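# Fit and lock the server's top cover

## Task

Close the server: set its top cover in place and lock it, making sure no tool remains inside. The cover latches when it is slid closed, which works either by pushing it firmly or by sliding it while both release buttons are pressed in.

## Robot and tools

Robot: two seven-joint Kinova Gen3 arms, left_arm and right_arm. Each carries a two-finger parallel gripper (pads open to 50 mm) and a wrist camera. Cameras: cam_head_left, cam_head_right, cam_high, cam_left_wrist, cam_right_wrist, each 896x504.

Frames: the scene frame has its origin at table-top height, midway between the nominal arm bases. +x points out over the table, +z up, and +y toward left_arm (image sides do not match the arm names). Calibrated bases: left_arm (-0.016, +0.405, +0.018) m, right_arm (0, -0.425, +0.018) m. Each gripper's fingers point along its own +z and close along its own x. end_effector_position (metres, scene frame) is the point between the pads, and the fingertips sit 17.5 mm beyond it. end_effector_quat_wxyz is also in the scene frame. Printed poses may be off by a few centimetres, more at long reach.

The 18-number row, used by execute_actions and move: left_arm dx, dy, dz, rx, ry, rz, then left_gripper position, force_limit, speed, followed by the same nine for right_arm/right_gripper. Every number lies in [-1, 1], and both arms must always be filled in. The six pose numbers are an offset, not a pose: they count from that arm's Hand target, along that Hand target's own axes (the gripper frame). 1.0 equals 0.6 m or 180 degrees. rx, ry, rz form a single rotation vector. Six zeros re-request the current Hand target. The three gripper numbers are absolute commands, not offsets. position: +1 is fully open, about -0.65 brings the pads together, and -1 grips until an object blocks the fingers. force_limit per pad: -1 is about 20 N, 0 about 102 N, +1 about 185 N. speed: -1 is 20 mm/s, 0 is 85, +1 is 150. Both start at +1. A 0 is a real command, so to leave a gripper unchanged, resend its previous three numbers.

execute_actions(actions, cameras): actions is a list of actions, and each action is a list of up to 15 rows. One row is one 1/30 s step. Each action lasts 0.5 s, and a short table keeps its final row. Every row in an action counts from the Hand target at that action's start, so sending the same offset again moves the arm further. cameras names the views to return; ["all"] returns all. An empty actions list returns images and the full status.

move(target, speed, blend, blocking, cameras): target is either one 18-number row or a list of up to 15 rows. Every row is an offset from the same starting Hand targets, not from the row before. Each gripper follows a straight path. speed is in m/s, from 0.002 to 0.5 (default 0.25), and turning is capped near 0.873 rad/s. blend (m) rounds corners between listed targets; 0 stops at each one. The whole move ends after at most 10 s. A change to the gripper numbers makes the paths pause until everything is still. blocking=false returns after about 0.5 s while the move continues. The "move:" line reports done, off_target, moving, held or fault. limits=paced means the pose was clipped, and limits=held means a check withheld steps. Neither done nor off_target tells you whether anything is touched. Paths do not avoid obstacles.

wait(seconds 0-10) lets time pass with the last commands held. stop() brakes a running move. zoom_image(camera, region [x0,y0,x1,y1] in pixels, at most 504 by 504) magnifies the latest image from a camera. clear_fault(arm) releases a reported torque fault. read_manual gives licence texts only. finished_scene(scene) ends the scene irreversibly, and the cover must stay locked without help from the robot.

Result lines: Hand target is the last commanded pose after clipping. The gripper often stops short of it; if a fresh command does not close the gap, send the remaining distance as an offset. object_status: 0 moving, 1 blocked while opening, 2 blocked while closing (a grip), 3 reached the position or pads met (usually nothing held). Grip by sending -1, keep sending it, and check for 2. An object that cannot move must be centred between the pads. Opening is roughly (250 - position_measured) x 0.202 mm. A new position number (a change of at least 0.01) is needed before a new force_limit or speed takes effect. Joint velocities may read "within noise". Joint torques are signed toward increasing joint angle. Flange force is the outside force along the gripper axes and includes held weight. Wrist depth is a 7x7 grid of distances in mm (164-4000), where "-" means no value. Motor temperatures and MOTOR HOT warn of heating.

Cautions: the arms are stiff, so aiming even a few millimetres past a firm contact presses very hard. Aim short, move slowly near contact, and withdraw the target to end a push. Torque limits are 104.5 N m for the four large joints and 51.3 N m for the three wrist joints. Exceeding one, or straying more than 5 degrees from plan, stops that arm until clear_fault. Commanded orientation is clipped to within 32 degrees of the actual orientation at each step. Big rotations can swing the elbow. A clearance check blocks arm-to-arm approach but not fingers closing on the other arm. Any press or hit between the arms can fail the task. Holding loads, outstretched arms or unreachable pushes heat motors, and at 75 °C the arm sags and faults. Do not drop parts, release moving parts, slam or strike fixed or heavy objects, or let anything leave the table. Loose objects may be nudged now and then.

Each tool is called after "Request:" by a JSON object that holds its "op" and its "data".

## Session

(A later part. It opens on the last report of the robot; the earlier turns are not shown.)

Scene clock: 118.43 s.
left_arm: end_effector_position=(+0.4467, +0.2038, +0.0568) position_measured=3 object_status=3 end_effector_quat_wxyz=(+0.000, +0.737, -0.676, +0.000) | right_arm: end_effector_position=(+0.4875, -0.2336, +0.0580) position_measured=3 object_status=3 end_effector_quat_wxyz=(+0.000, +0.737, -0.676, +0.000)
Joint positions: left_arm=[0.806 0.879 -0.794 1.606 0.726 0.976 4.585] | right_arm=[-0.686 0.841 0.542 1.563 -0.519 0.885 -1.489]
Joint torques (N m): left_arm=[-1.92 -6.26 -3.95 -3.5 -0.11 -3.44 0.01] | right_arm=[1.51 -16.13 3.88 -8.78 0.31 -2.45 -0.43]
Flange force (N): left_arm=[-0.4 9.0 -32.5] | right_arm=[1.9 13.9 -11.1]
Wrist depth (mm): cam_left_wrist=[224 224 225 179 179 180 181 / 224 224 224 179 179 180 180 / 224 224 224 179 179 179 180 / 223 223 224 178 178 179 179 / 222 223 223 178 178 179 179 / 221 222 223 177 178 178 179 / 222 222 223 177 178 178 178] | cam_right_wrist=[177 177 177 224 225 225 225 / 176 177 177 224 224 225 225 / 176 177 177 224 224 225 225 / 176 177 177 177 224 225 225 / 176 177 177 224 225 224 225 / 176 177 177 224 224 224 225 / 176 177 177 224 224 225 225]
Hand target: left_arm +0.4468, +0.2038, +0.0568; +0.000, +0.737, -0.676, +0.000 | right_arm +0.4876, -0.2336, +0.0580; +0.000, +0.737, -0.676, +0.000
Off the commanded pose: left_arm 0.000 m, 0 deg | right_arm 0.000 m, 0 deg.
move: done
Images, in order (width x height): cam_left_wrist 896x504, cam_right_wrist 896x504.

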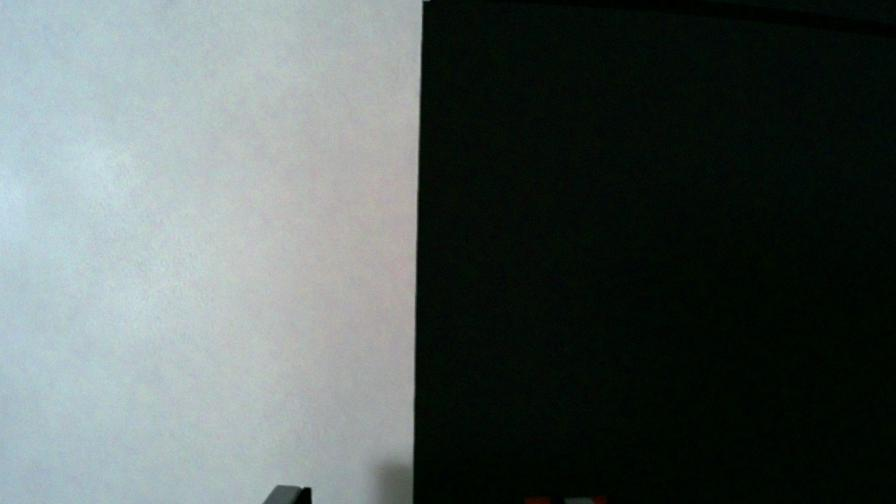

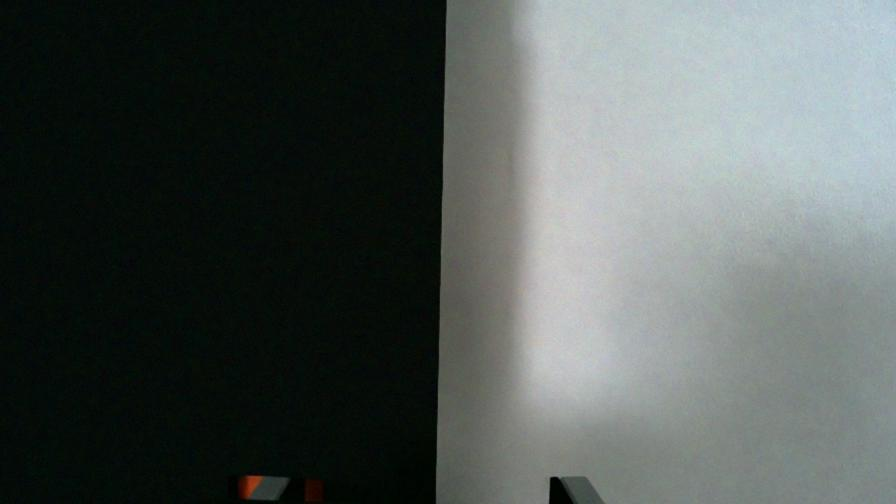

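Request:
{"op": "move", "data": {"target": [0, -0.0092, 0, 0, 0, 0, 1, 0, 0, 0, -0.007, 0, 0, 0, 0, 1, 0, 0], "speed": 0.03, "cameras": ["cam_left_wrist", "cam_right_wrist", "cam_high"]}}

Scene clock: 122.77 s.
left_arm: end_effector_position=(+0.4522, +0.2042, +0.0568) position_measured=3 object_status=3 end_effector_quat_wxyz=(+0.000, +0.737, -0.676, +0.000) | right_arm: end_effector_position=(+0.4917, -0.2333, +0.0580) position_measured=3 object_status=3 end_effector_quat_wxyz=(+0.000, +0.737, -0.676, +0.000)
Joint positions: left_arm=[0.796 0.886 -0.793 1.587 0.725 0.985 4.587] | right_arm=[-0.681 0.848 0.542 1.547 -0.519 0.894 -1.49]
Joint torques (N m): left_arm=[-5 -3.28 -6.11 -9.03 1.49 -8.93 0.46] | right_arm=[1.82 -14.37 3.82 -12.75 -0.69 -5.5 -0.73]
Flange force (N): left_arm=[-4.4 27.4 -45.1] | right_arm=[5.4 26.2 -18.8]
Wrist depth (mm): cam_left_wrist=[224 224 225 179 179 180 180 / 223 224 224 179 179 179 180 / 222 224 224 178 179 179 179 / 222 223 224 178 178 179 179 / 223 223 224 178 178 178 179 / 222 222 223 177 178 178 179 / 222 222 223 177 177 178 178] | cam_right_wrist=[176 176 177 224 224 225 225 / 176 177 177 224 224 225 225 / 176 177 177 224 224 225 225 / 176 177 177 177 224 225 225 / 176 177 177 224 224 224 225 / 176 176 177 224 224 224 225 / 176 176 177 224 224 225 225]
Hand target: left_arm +0.4523, +0.2043, +0.0568; +0.000, +0.737, -0.676, +0.000 | right_arm +0.4917, -0.2333, +0.0580; +0.000, +0.737, -0.676, +0.000
Off the commanded pose: left_arm 0.000 m, 0 deg | right_arm 0.000 m, 0 deg.
move: done
Images, in order (width x height): cam_high 896x504, cam_left_wrist 896x504, cam_right_wrist 896x504.

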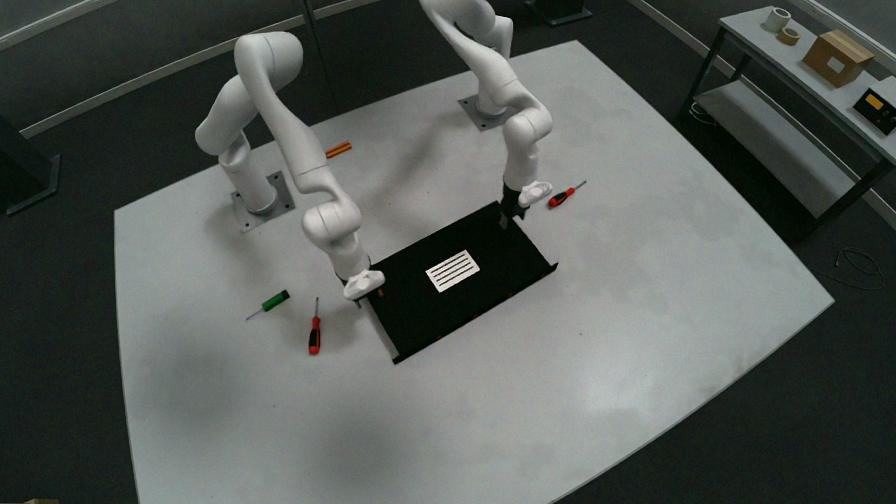

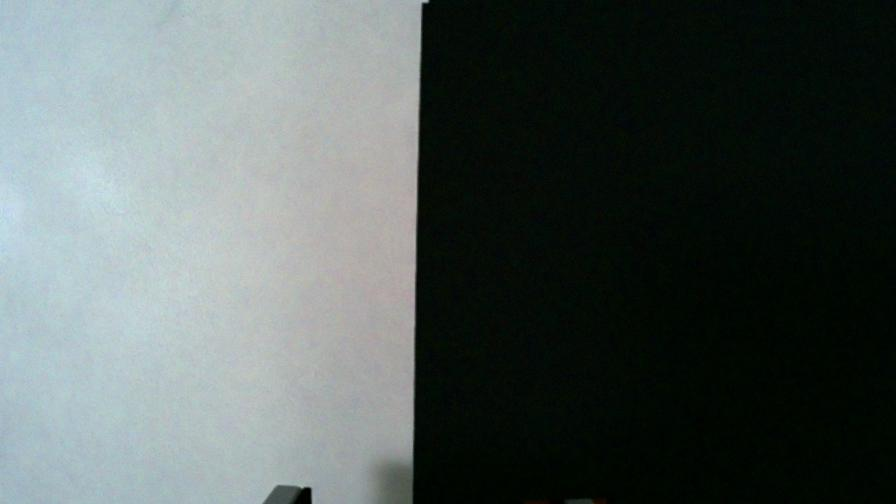

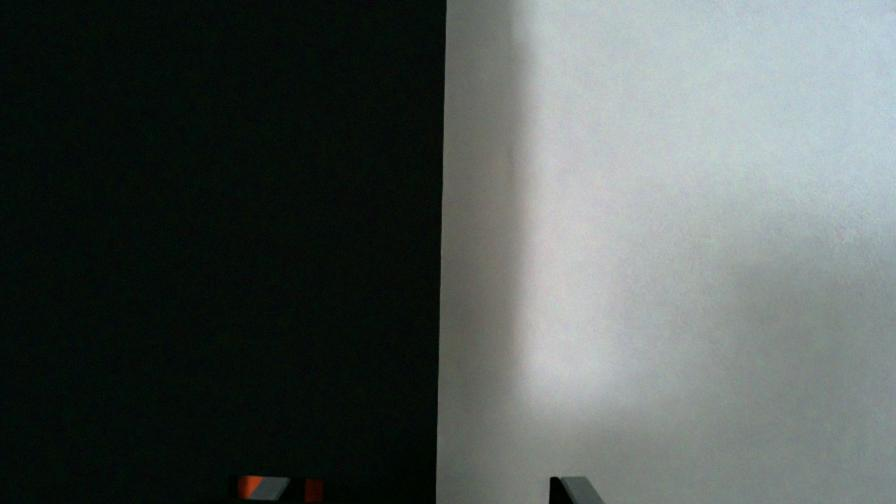

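Request:
{"op": "zoom_image", "data": {"camera": "cam_high", "region": [355, 190, 565, 370]}}

Request:
{"op": "zoom_image", "data": {"camera": "cam_high", "region": [500, 200, 564, 290]}}

Request:
{"op": "zoom_image", "data": {"camera": "cam_left_wrist", "region": [400, 0, 896, 60]}}

Scaled by 2.400 from the camera's 896x504 image, which has a finer 1280x720 frame.

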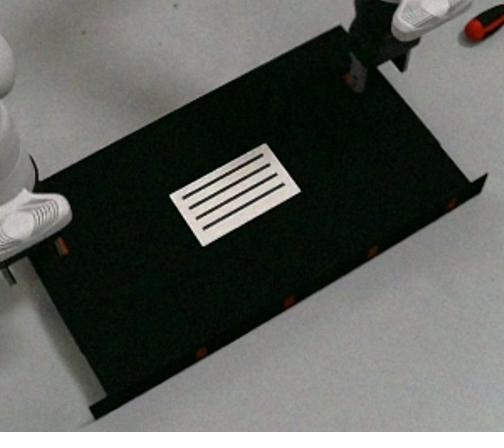

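Scaled by 5.600 from the camera's 896x504 image, which has a finer 1280x720 frame.

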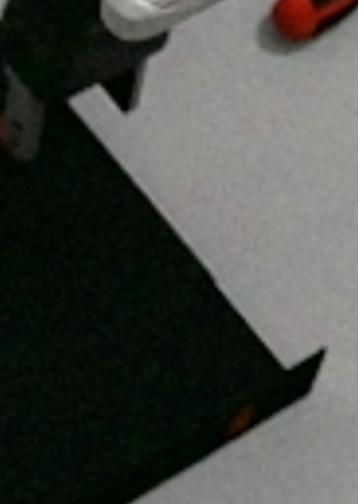

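Scaled by 1.016 from the camera's 896x504 image, which has a finer 1280x720 frame.

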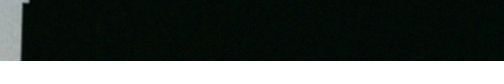

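Request:
{"op": "move", "data": {"target": [0, -0.0015, 0, 0, 0, 0, 1, 0, 0, 0, -0.0015, 0, 0, 0, 0, 1, 0, 0], "speed": 0.03}}

Scene clock: 124.23 s.
left_arm: end_effector_position=(+0.4532, +0.2044, +0.0568) position_measured=3 object_status=3 end_effector_quat_wxyz=(+0.000, +0.737, -0.676, +0.000) | right_arm: end_effector_position=(+0.4926, -0.2332, +0.0580) position_measured=3 object_status=3 end_effector_quat_wxyz=(+0.000, +0.737, -0.676, +0.000)
Joint positions: left_arm=[0.795 0.888 -0.793 1.584 0.725 0.987 4.587] | right_arm=[-0.68 0.85 0.542 1.544 -0.519 0.895 -1.491]
Joint torques (N m): left_arm=[-3.54 -4.83 -5.11 -6.14 0.53 -6.11 0.24] | right_arm=[1.54 -15.43 3.67 -10.85 -0.22 -3.91 -0.57]
Flange force (N): left_arm=[-2.2 18.1 -38.4] | right_arm=[3.9 20.2 -14.8]
Wrist depth (mm): cam_left_wrist=[224 224 225 179 179 180 180 / 223 224 224 179 179 179 180 / 223 223 224 178 179 179 180 / 223 223 223 178 178 179 179 / 222 223 223 178 178 178 179 / 222 223 223 177 178 178 179 / 222 222 223 177 178 178 178] | cam_right_wrist=[176 177 177 224 224 225 225 / 176 177 177 224 224 225 226 / 176 177 177 224 224 225 226 / 176 177 177 177 224 225 225 / 176 177 177 224 224 225 225 / 176 176 177 224 224 225 225 / 176 177 177 224 224 225 225]
Hand target: left_arm +0.4532, +0.2043, +0.0568; +0.000, +0.737, -0.676, +0.000 | right_arm +0.4926, -0.2332, +0.0580; +0.000, +0.737, -0.676, +0.000
Off the commanded pose: left_arm 0.000 m, 0 deg | right_arm 0.000 m, 0 deg.
move: done

Request:
{"op": "wait", "data": {"seconds": 0, "cameras": ["cam_high", "cam_head_left"]}}

Request:
{"op": "zoom_image", "data": {"camera": "cam_high", "region": [500, 200, 564, 290]}}

Request:
{"op": "zoom_image", "data": {"camera": "cam_high", "region": [366, 310, 430, 370]}}

Request:
{"op": "zoom_image", "data": {"camera": "cam_head_left", "region": [365, 235, 565, 350]}}

Scene clock: 124.40 s.
left_arm: end_effector_position=(+0.4532, +0.2043, +0.0568) position_measured=3 object_status=3 end_effector_quat_wxyz=(+0.000, +0.737, -0.676, +0.000) | right_arm: end_effector_position=(+0.4926, -0.2332, +0.0580) position_measured=3 object_status=3 end_effector_quat_wxyz=(+0.000, +0.737, -0.676, +0.000)
Joint positions: left_arm=[0.795 0.888 -0.793 1.584 0.725 0.987 4.587] | right_arm=[-0.68 0.85 0.542 1.544 -0.519 0.895 -1.491]
Joint torques (N m): left_arm=[-3.46 -4.85 -5.12 -6.03 0.51 -5.98 0.25] | right_arm=[1.64 -15.37 3.75 -10.76 -0.2 -3.87 -0.58]
Flange force (N): left_arm=[-2.2 17.8 -38.1] | right_arm=[3.7 20.1 -14.8]
Wrist depth (mm): cam_left_wrist=[224 224 225 179 180 180 180 / 223 224 224 179 179 180 180 / 223 224 224 178 179 179 179 / 223 223 223 178 178 179 179 / 222 223 224 178 178 178 179 / 222 223 223 178 178 178 179 / 222 222 223 177 178 178 178] | cam_right_wrist=[176 177 177 224 225 225 225 / 176 177 177 224 224 225 225 / 176 177 177 224 224 225 225 / 176 177 177 177 224 225 226 / 176 177 177 224 224 224 225 / 176 177 177 224 224 224 225 / 176 177 177 224 224 225 225]
Hand target: left_arm +0.4532, +0.2043, +0.0568; +0.000, +0.737, -0.676, +0.000 | right_arm +0.4926, -0.2332, +0.0580; +0.000, +0.737, -0.676, +0.000
Tool commands: left_gripper/position=+1.0 left_gripper/force_limit=+0.0 left_gripper/speed=+0.0 right_gripper/position=+1.0 right_gripper/force_limit=+0.0 right_gripper/speed=+0.0
Off the commanded pose: left_arm 0.000 m, 0 deg | right_arm 0.000 m, 0 deg.
Images, in order (width x height): cam_head_left 896x504, cam_high 896x504.

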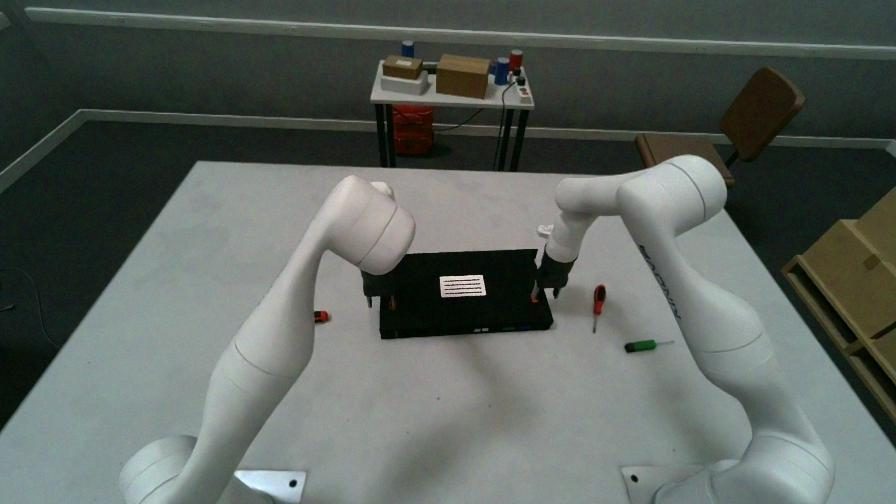

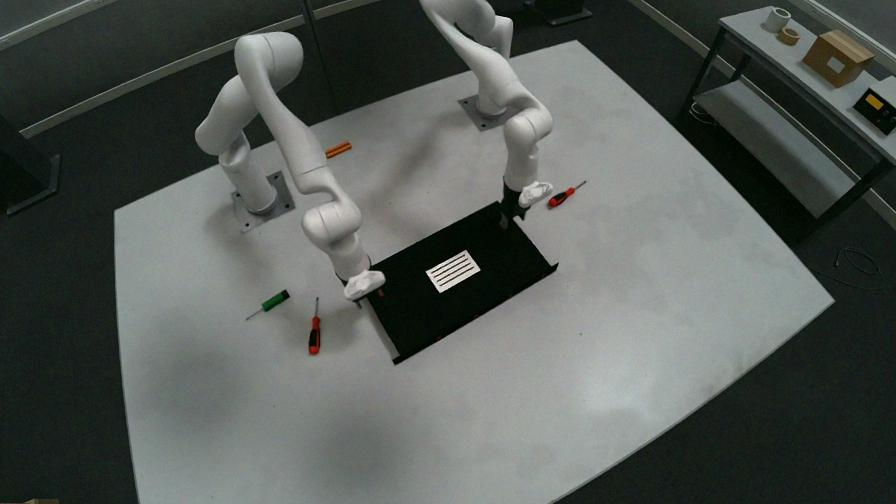

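Scaled by 5.600 from the camera's 896x504 image, which has a finer 1280x720 frame.

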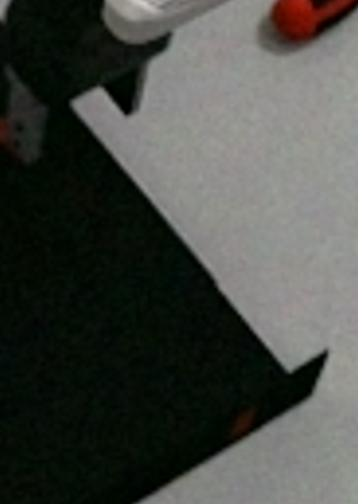

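Scaled by 7.875 from the camera's 896x504 image, which has a finer 1280x720 frame.

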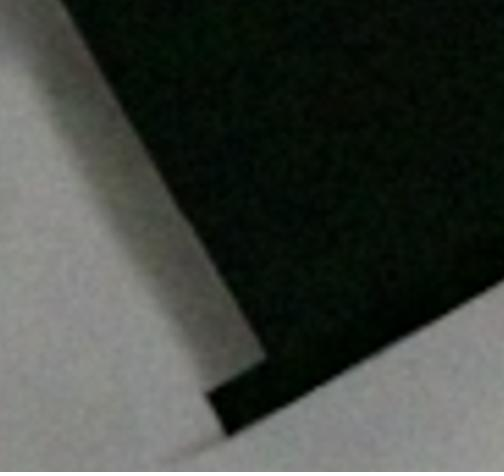

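Scaled by 2.520 from the camera's 896x504 image, which has a finer 1280x720 frame.

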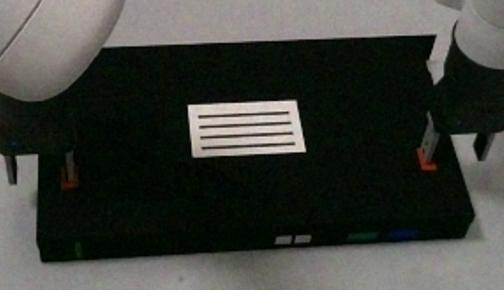

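Request:
{"op": "move", "data": {"target": [[0, 0.0008, -0.015, 0, 0, 0, 1, 0, 0, 0, 0.0006, -0.015, 0, 0, 0, 1, 0, 0], [0, 0.0008, -0.10, 0, 0, 0, 1, 0, 0, 0, 0.0006, -0.10, 0, 0, 0, 1, 0, 0]], "speed": [0.04, 0.2], "blend": [0.003, 0], "cameras": ["all"]}}

Request:
{"op": "zoom_image", "data": {"camera": "cam_high", "region": [355, 190, 565, 370]}}

Scene clock: 125.83 s.
left_arm: end_effector_position=(+0.4527, +0.2043, +0.1168) position_measured=3 object_status=3 end_effector_quat_wxyz=(+0.000, +0.737, -0.676, +0.000) | right_arm: end_effector_position=(+0.4923, -0.2332, +0.1179) position_measured=3 object_status=3 end_effector_quat_wxyz=(+0.000, +0.737, -0.676, +0.000)
Joint positions: left_arm=[0.821 0.802 -0.847 1.532 0.646 1.107 4.645] | right_arm=[-0.704 0.764 0.589 1.493 -0.465 1.027 -1.533]
Joint torques (N m): left_arm=[0.49 -19.39 -5.92 -7.08 0.12 -0.38 -0.29] | right_arm=[0.31 -22.02 3.52 -9.38 0.4 0.23 -0.22]
Flange force (N): left_arm=[-0.3 0.1 -1.5] | right_arm=[1.6 6.2 5.1]
Wrist depth (mm): cam_left_wrist=[283 284 284 238 239 239 239 / 282 283 284 238 239 239 239 / 282 283 283 237 237 238 239 / 281 283 283 237 237 237 238 / 281 282 282 237 237 238 238 / 280 280 282 236 236 236 237 / 280 280 280 235 236 237 237] | cam_right_wrist=[235 236 237 237 284 285 285 / 236 236 237 237 284 285 285 / 236 236 237 237 284 285 285 / 235 236 236 237 285 284 285 / 235 236 236 237 284 284 285 / 235 236 236 283 284 284 286 / 236 236 236 283 285 284 285]
Hand target: left_arm +0.4528, +0.2043, +0.1168; +0.000, +0.737, -0.676, +0.000 | right_arm +0.4923, -0.2332, +0.1180; +0.000, +0.737, -0.676, +0.000
Off the commanded pose: left_arm 0.000 m, 0 deg | right_arm 0.000 m, 0 deg.
move: done

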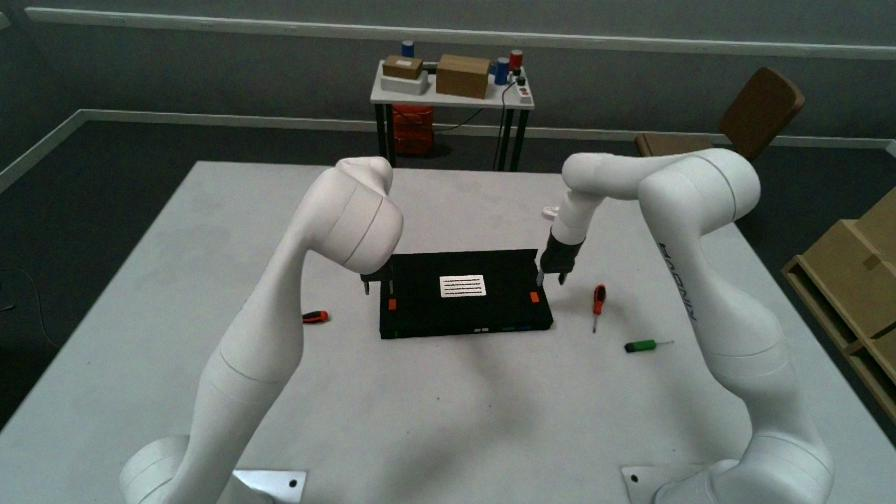

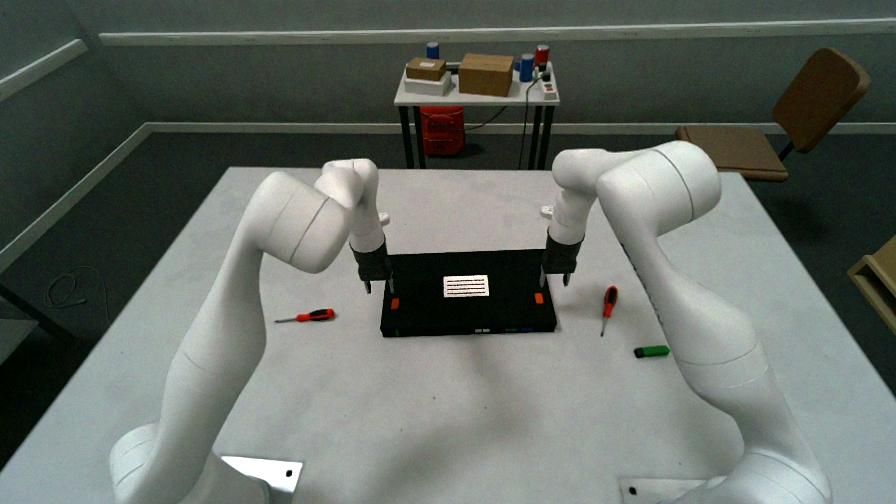

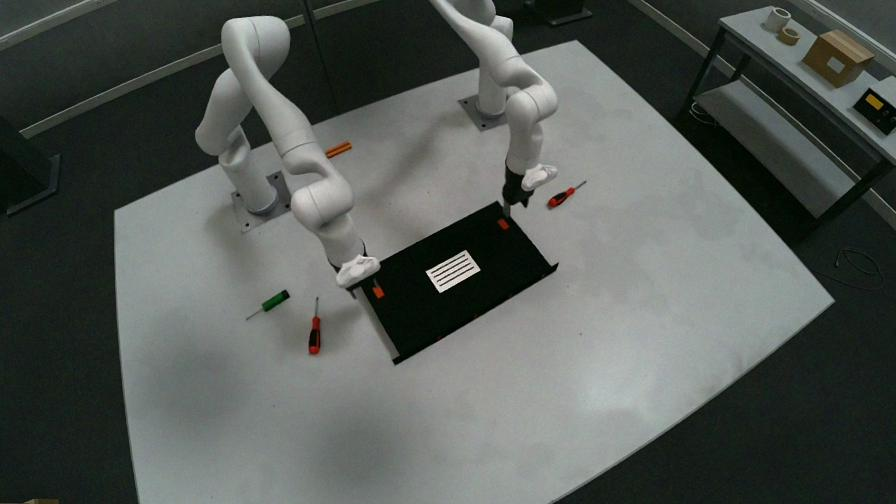

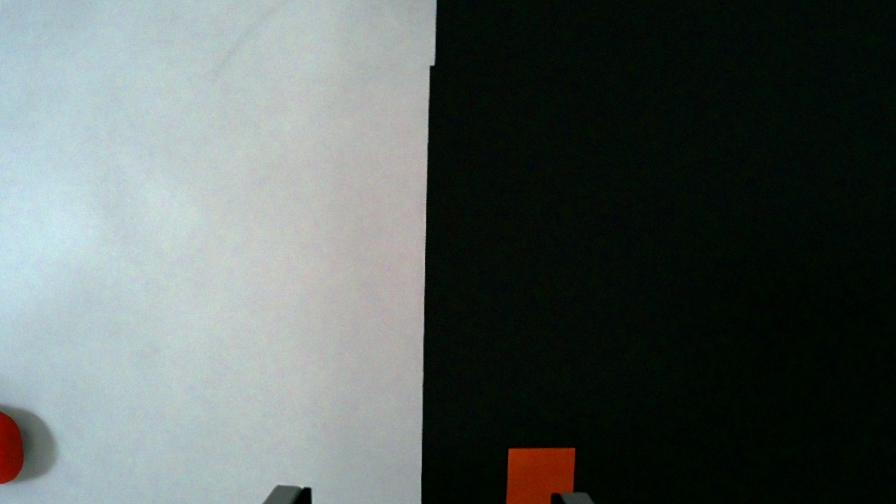

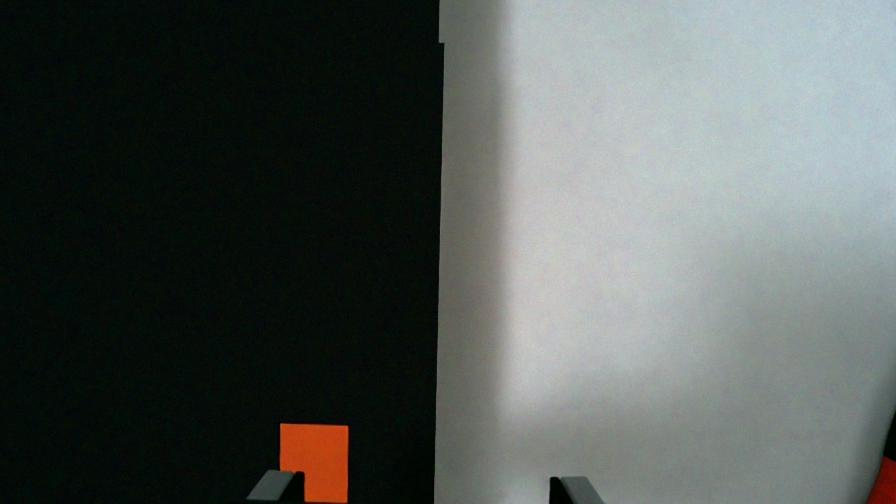

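Scaled by 2.400 from the camera's 896x504 image, which has a finer 1280x720 frame.

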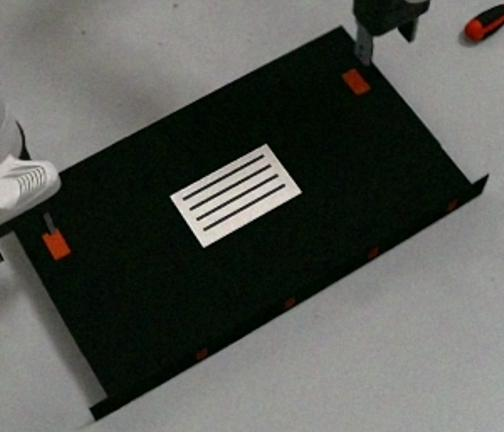

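Request:
{"op": "zoom_image", "data": {"camera": "cam_left_wrist", "region": [410, 30, 510, 90]}}

Request:
{"op": "zoom_image", "data": {"camera": "cam_right_wrist", "region": [380, 10, 480, 70]}}

Request:
{"op": "zoom_image", "data": {"camera": "cam_high", "region": [520, 230, 564, 274]}}

Request:
{"op": "zoom_image", "data": {"camera": "cam_head_right", "region": [365, 235, 565, 350]}}

Scaled by 5.040 from the camera's 896x504 image, which has a finer 1280x720 frame.

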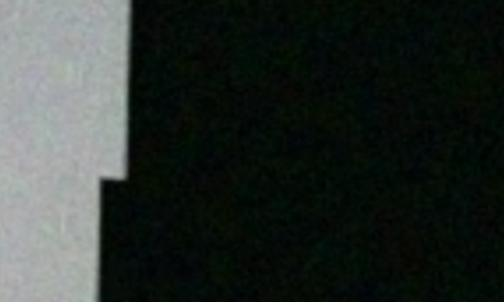

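Scaled by 5.040 from the camera's 896x504 image, which has a finer 1280x720 frame.

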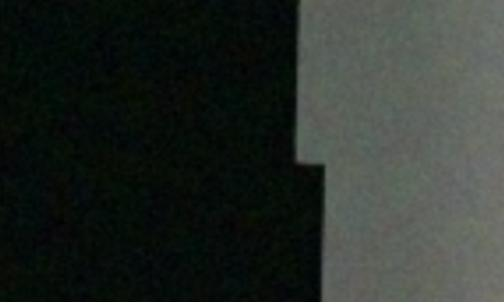

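Scaled by 11.455 from the camera's 896x504 image, which has a finer 1280x720 frame.

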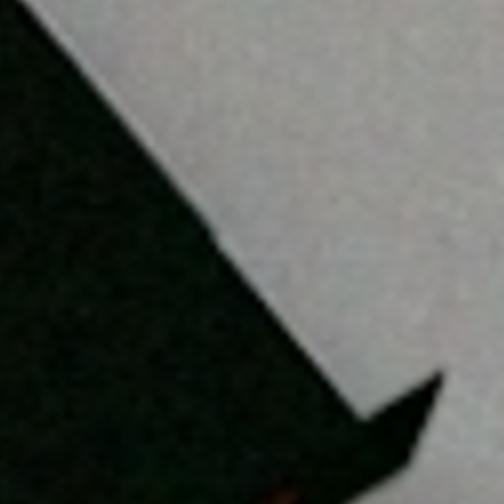

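Scaled by 2.520 from the camera's 896x504 image, which has a finer 1280x720 frame.

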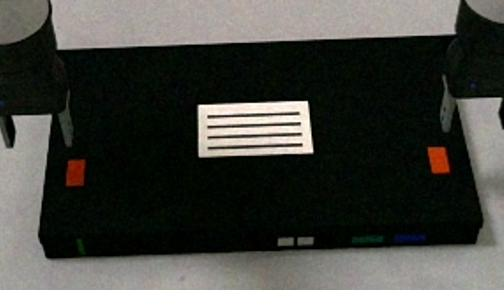

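Request:
{"op": "move", "data": {"target": [0.16, -0.07, 0, 0, 0, 0, 1, 0, 0, -0.16, -0.07, 0, 0, 0, 0, 1, 0, 0], "speed": 0.25, "cameras": ["cam_left_wrist", "cam_right_wrist", "cam_high"]}}

Scene clock: 128.40 s.
left_arm: end_effector_position=(+0.5029, +0.1123, +0.1168) position_measured=3 object_status=3 end_effector_quat_wxyz=(+0.000, +0.737, -0.676, +0.000) | right_arm: end_effector_position=(+0.5257, -0.1338, +0.1179) position_measured=3 object_status=3 end_effector_quat_wxyz=(+0.000, +0.737, -0.676, +0.000)
Joint positions: left_arm=[0.816 0.954 -0.808 1.164 0.664 1.278 4.866] | right_arm=[-0.762 0.912 0.577 1.172 -0.483 1.19 -1.722]
Joint torques (N m): left_arm=[0.49 -23.63 -5.83 -7.45 0.04 -0.37 -0.29] | right_arm=[0.3 -25.34 3.92 -9.7 0.39 0.15 -0.22]
Flange force (N): left_arm=[0.1 -0.4 -1.4] | right_arm=[2.6 6.3 4.6]
Wrist depth (mm): cam_left_wrist=[283 237 237 238 238 239 286 / 282 236 237 237 238 238 239 / 281 236 236 237 237 238 239 / 236 236 236 237 237 237 238 / 280 235 236 236 237 237 238 / 279 234 235 236 236 237 236 / 279 234 235 235 236 237 237] | cam_right_wrist=[235 236 236 237 237 238 285 / 235 236 236 237 237 238 285 / 235 236 236 237 237 238 285 / 236 236 236 237 237 238 285 / 236 236 236 237 237 238 285 / 235 236 236 236 237 237 285 / 235 236 236 236 237 237 285]
Hand target: left_arm +0.5029, +0.1123, +0.1168; +0.000, +0.737, -0.676, +0.000 | right_arm +0.5258, -0.1339, +0.1179; +0.000, +0.737, -0.676, +0.000
Off the commanded pose: left_arm 0.000 m, 0 deg | right_arm 0.000 m, 0 deg.
move: done
Images, in order (width x height): cam_high 896x504, cam_left_wrist 896x504, cam_right_wrist 896x504.

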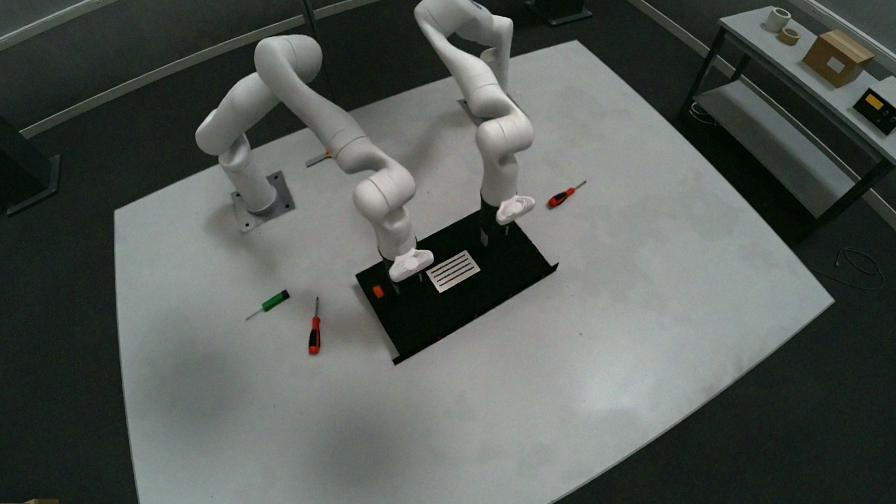

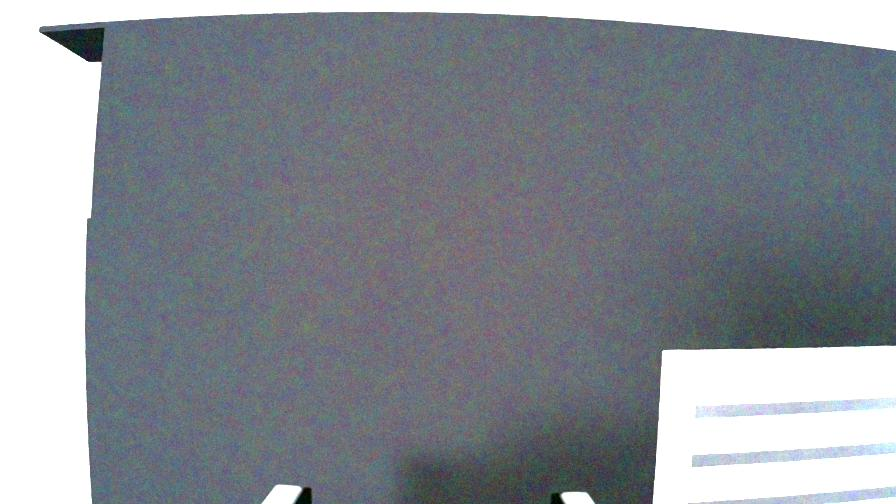

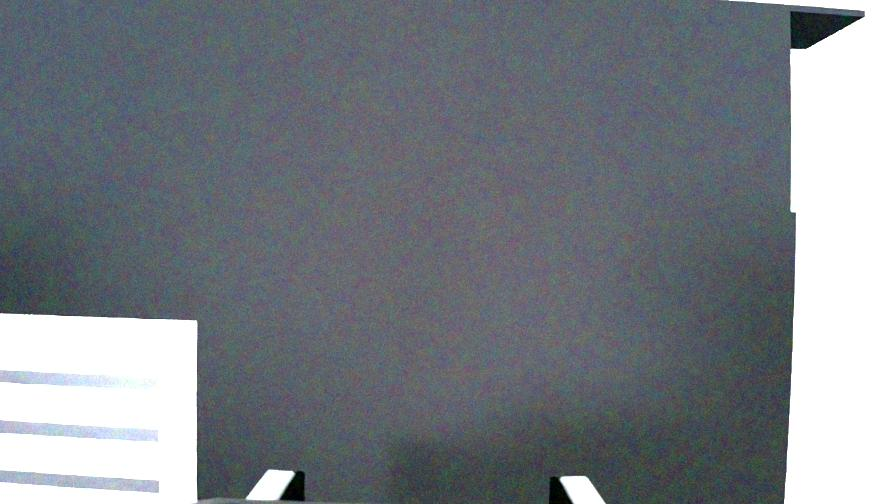

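Request:
{"op": "finished_scene", "data": {"scene": 2}}

The scene is finished: the task was done.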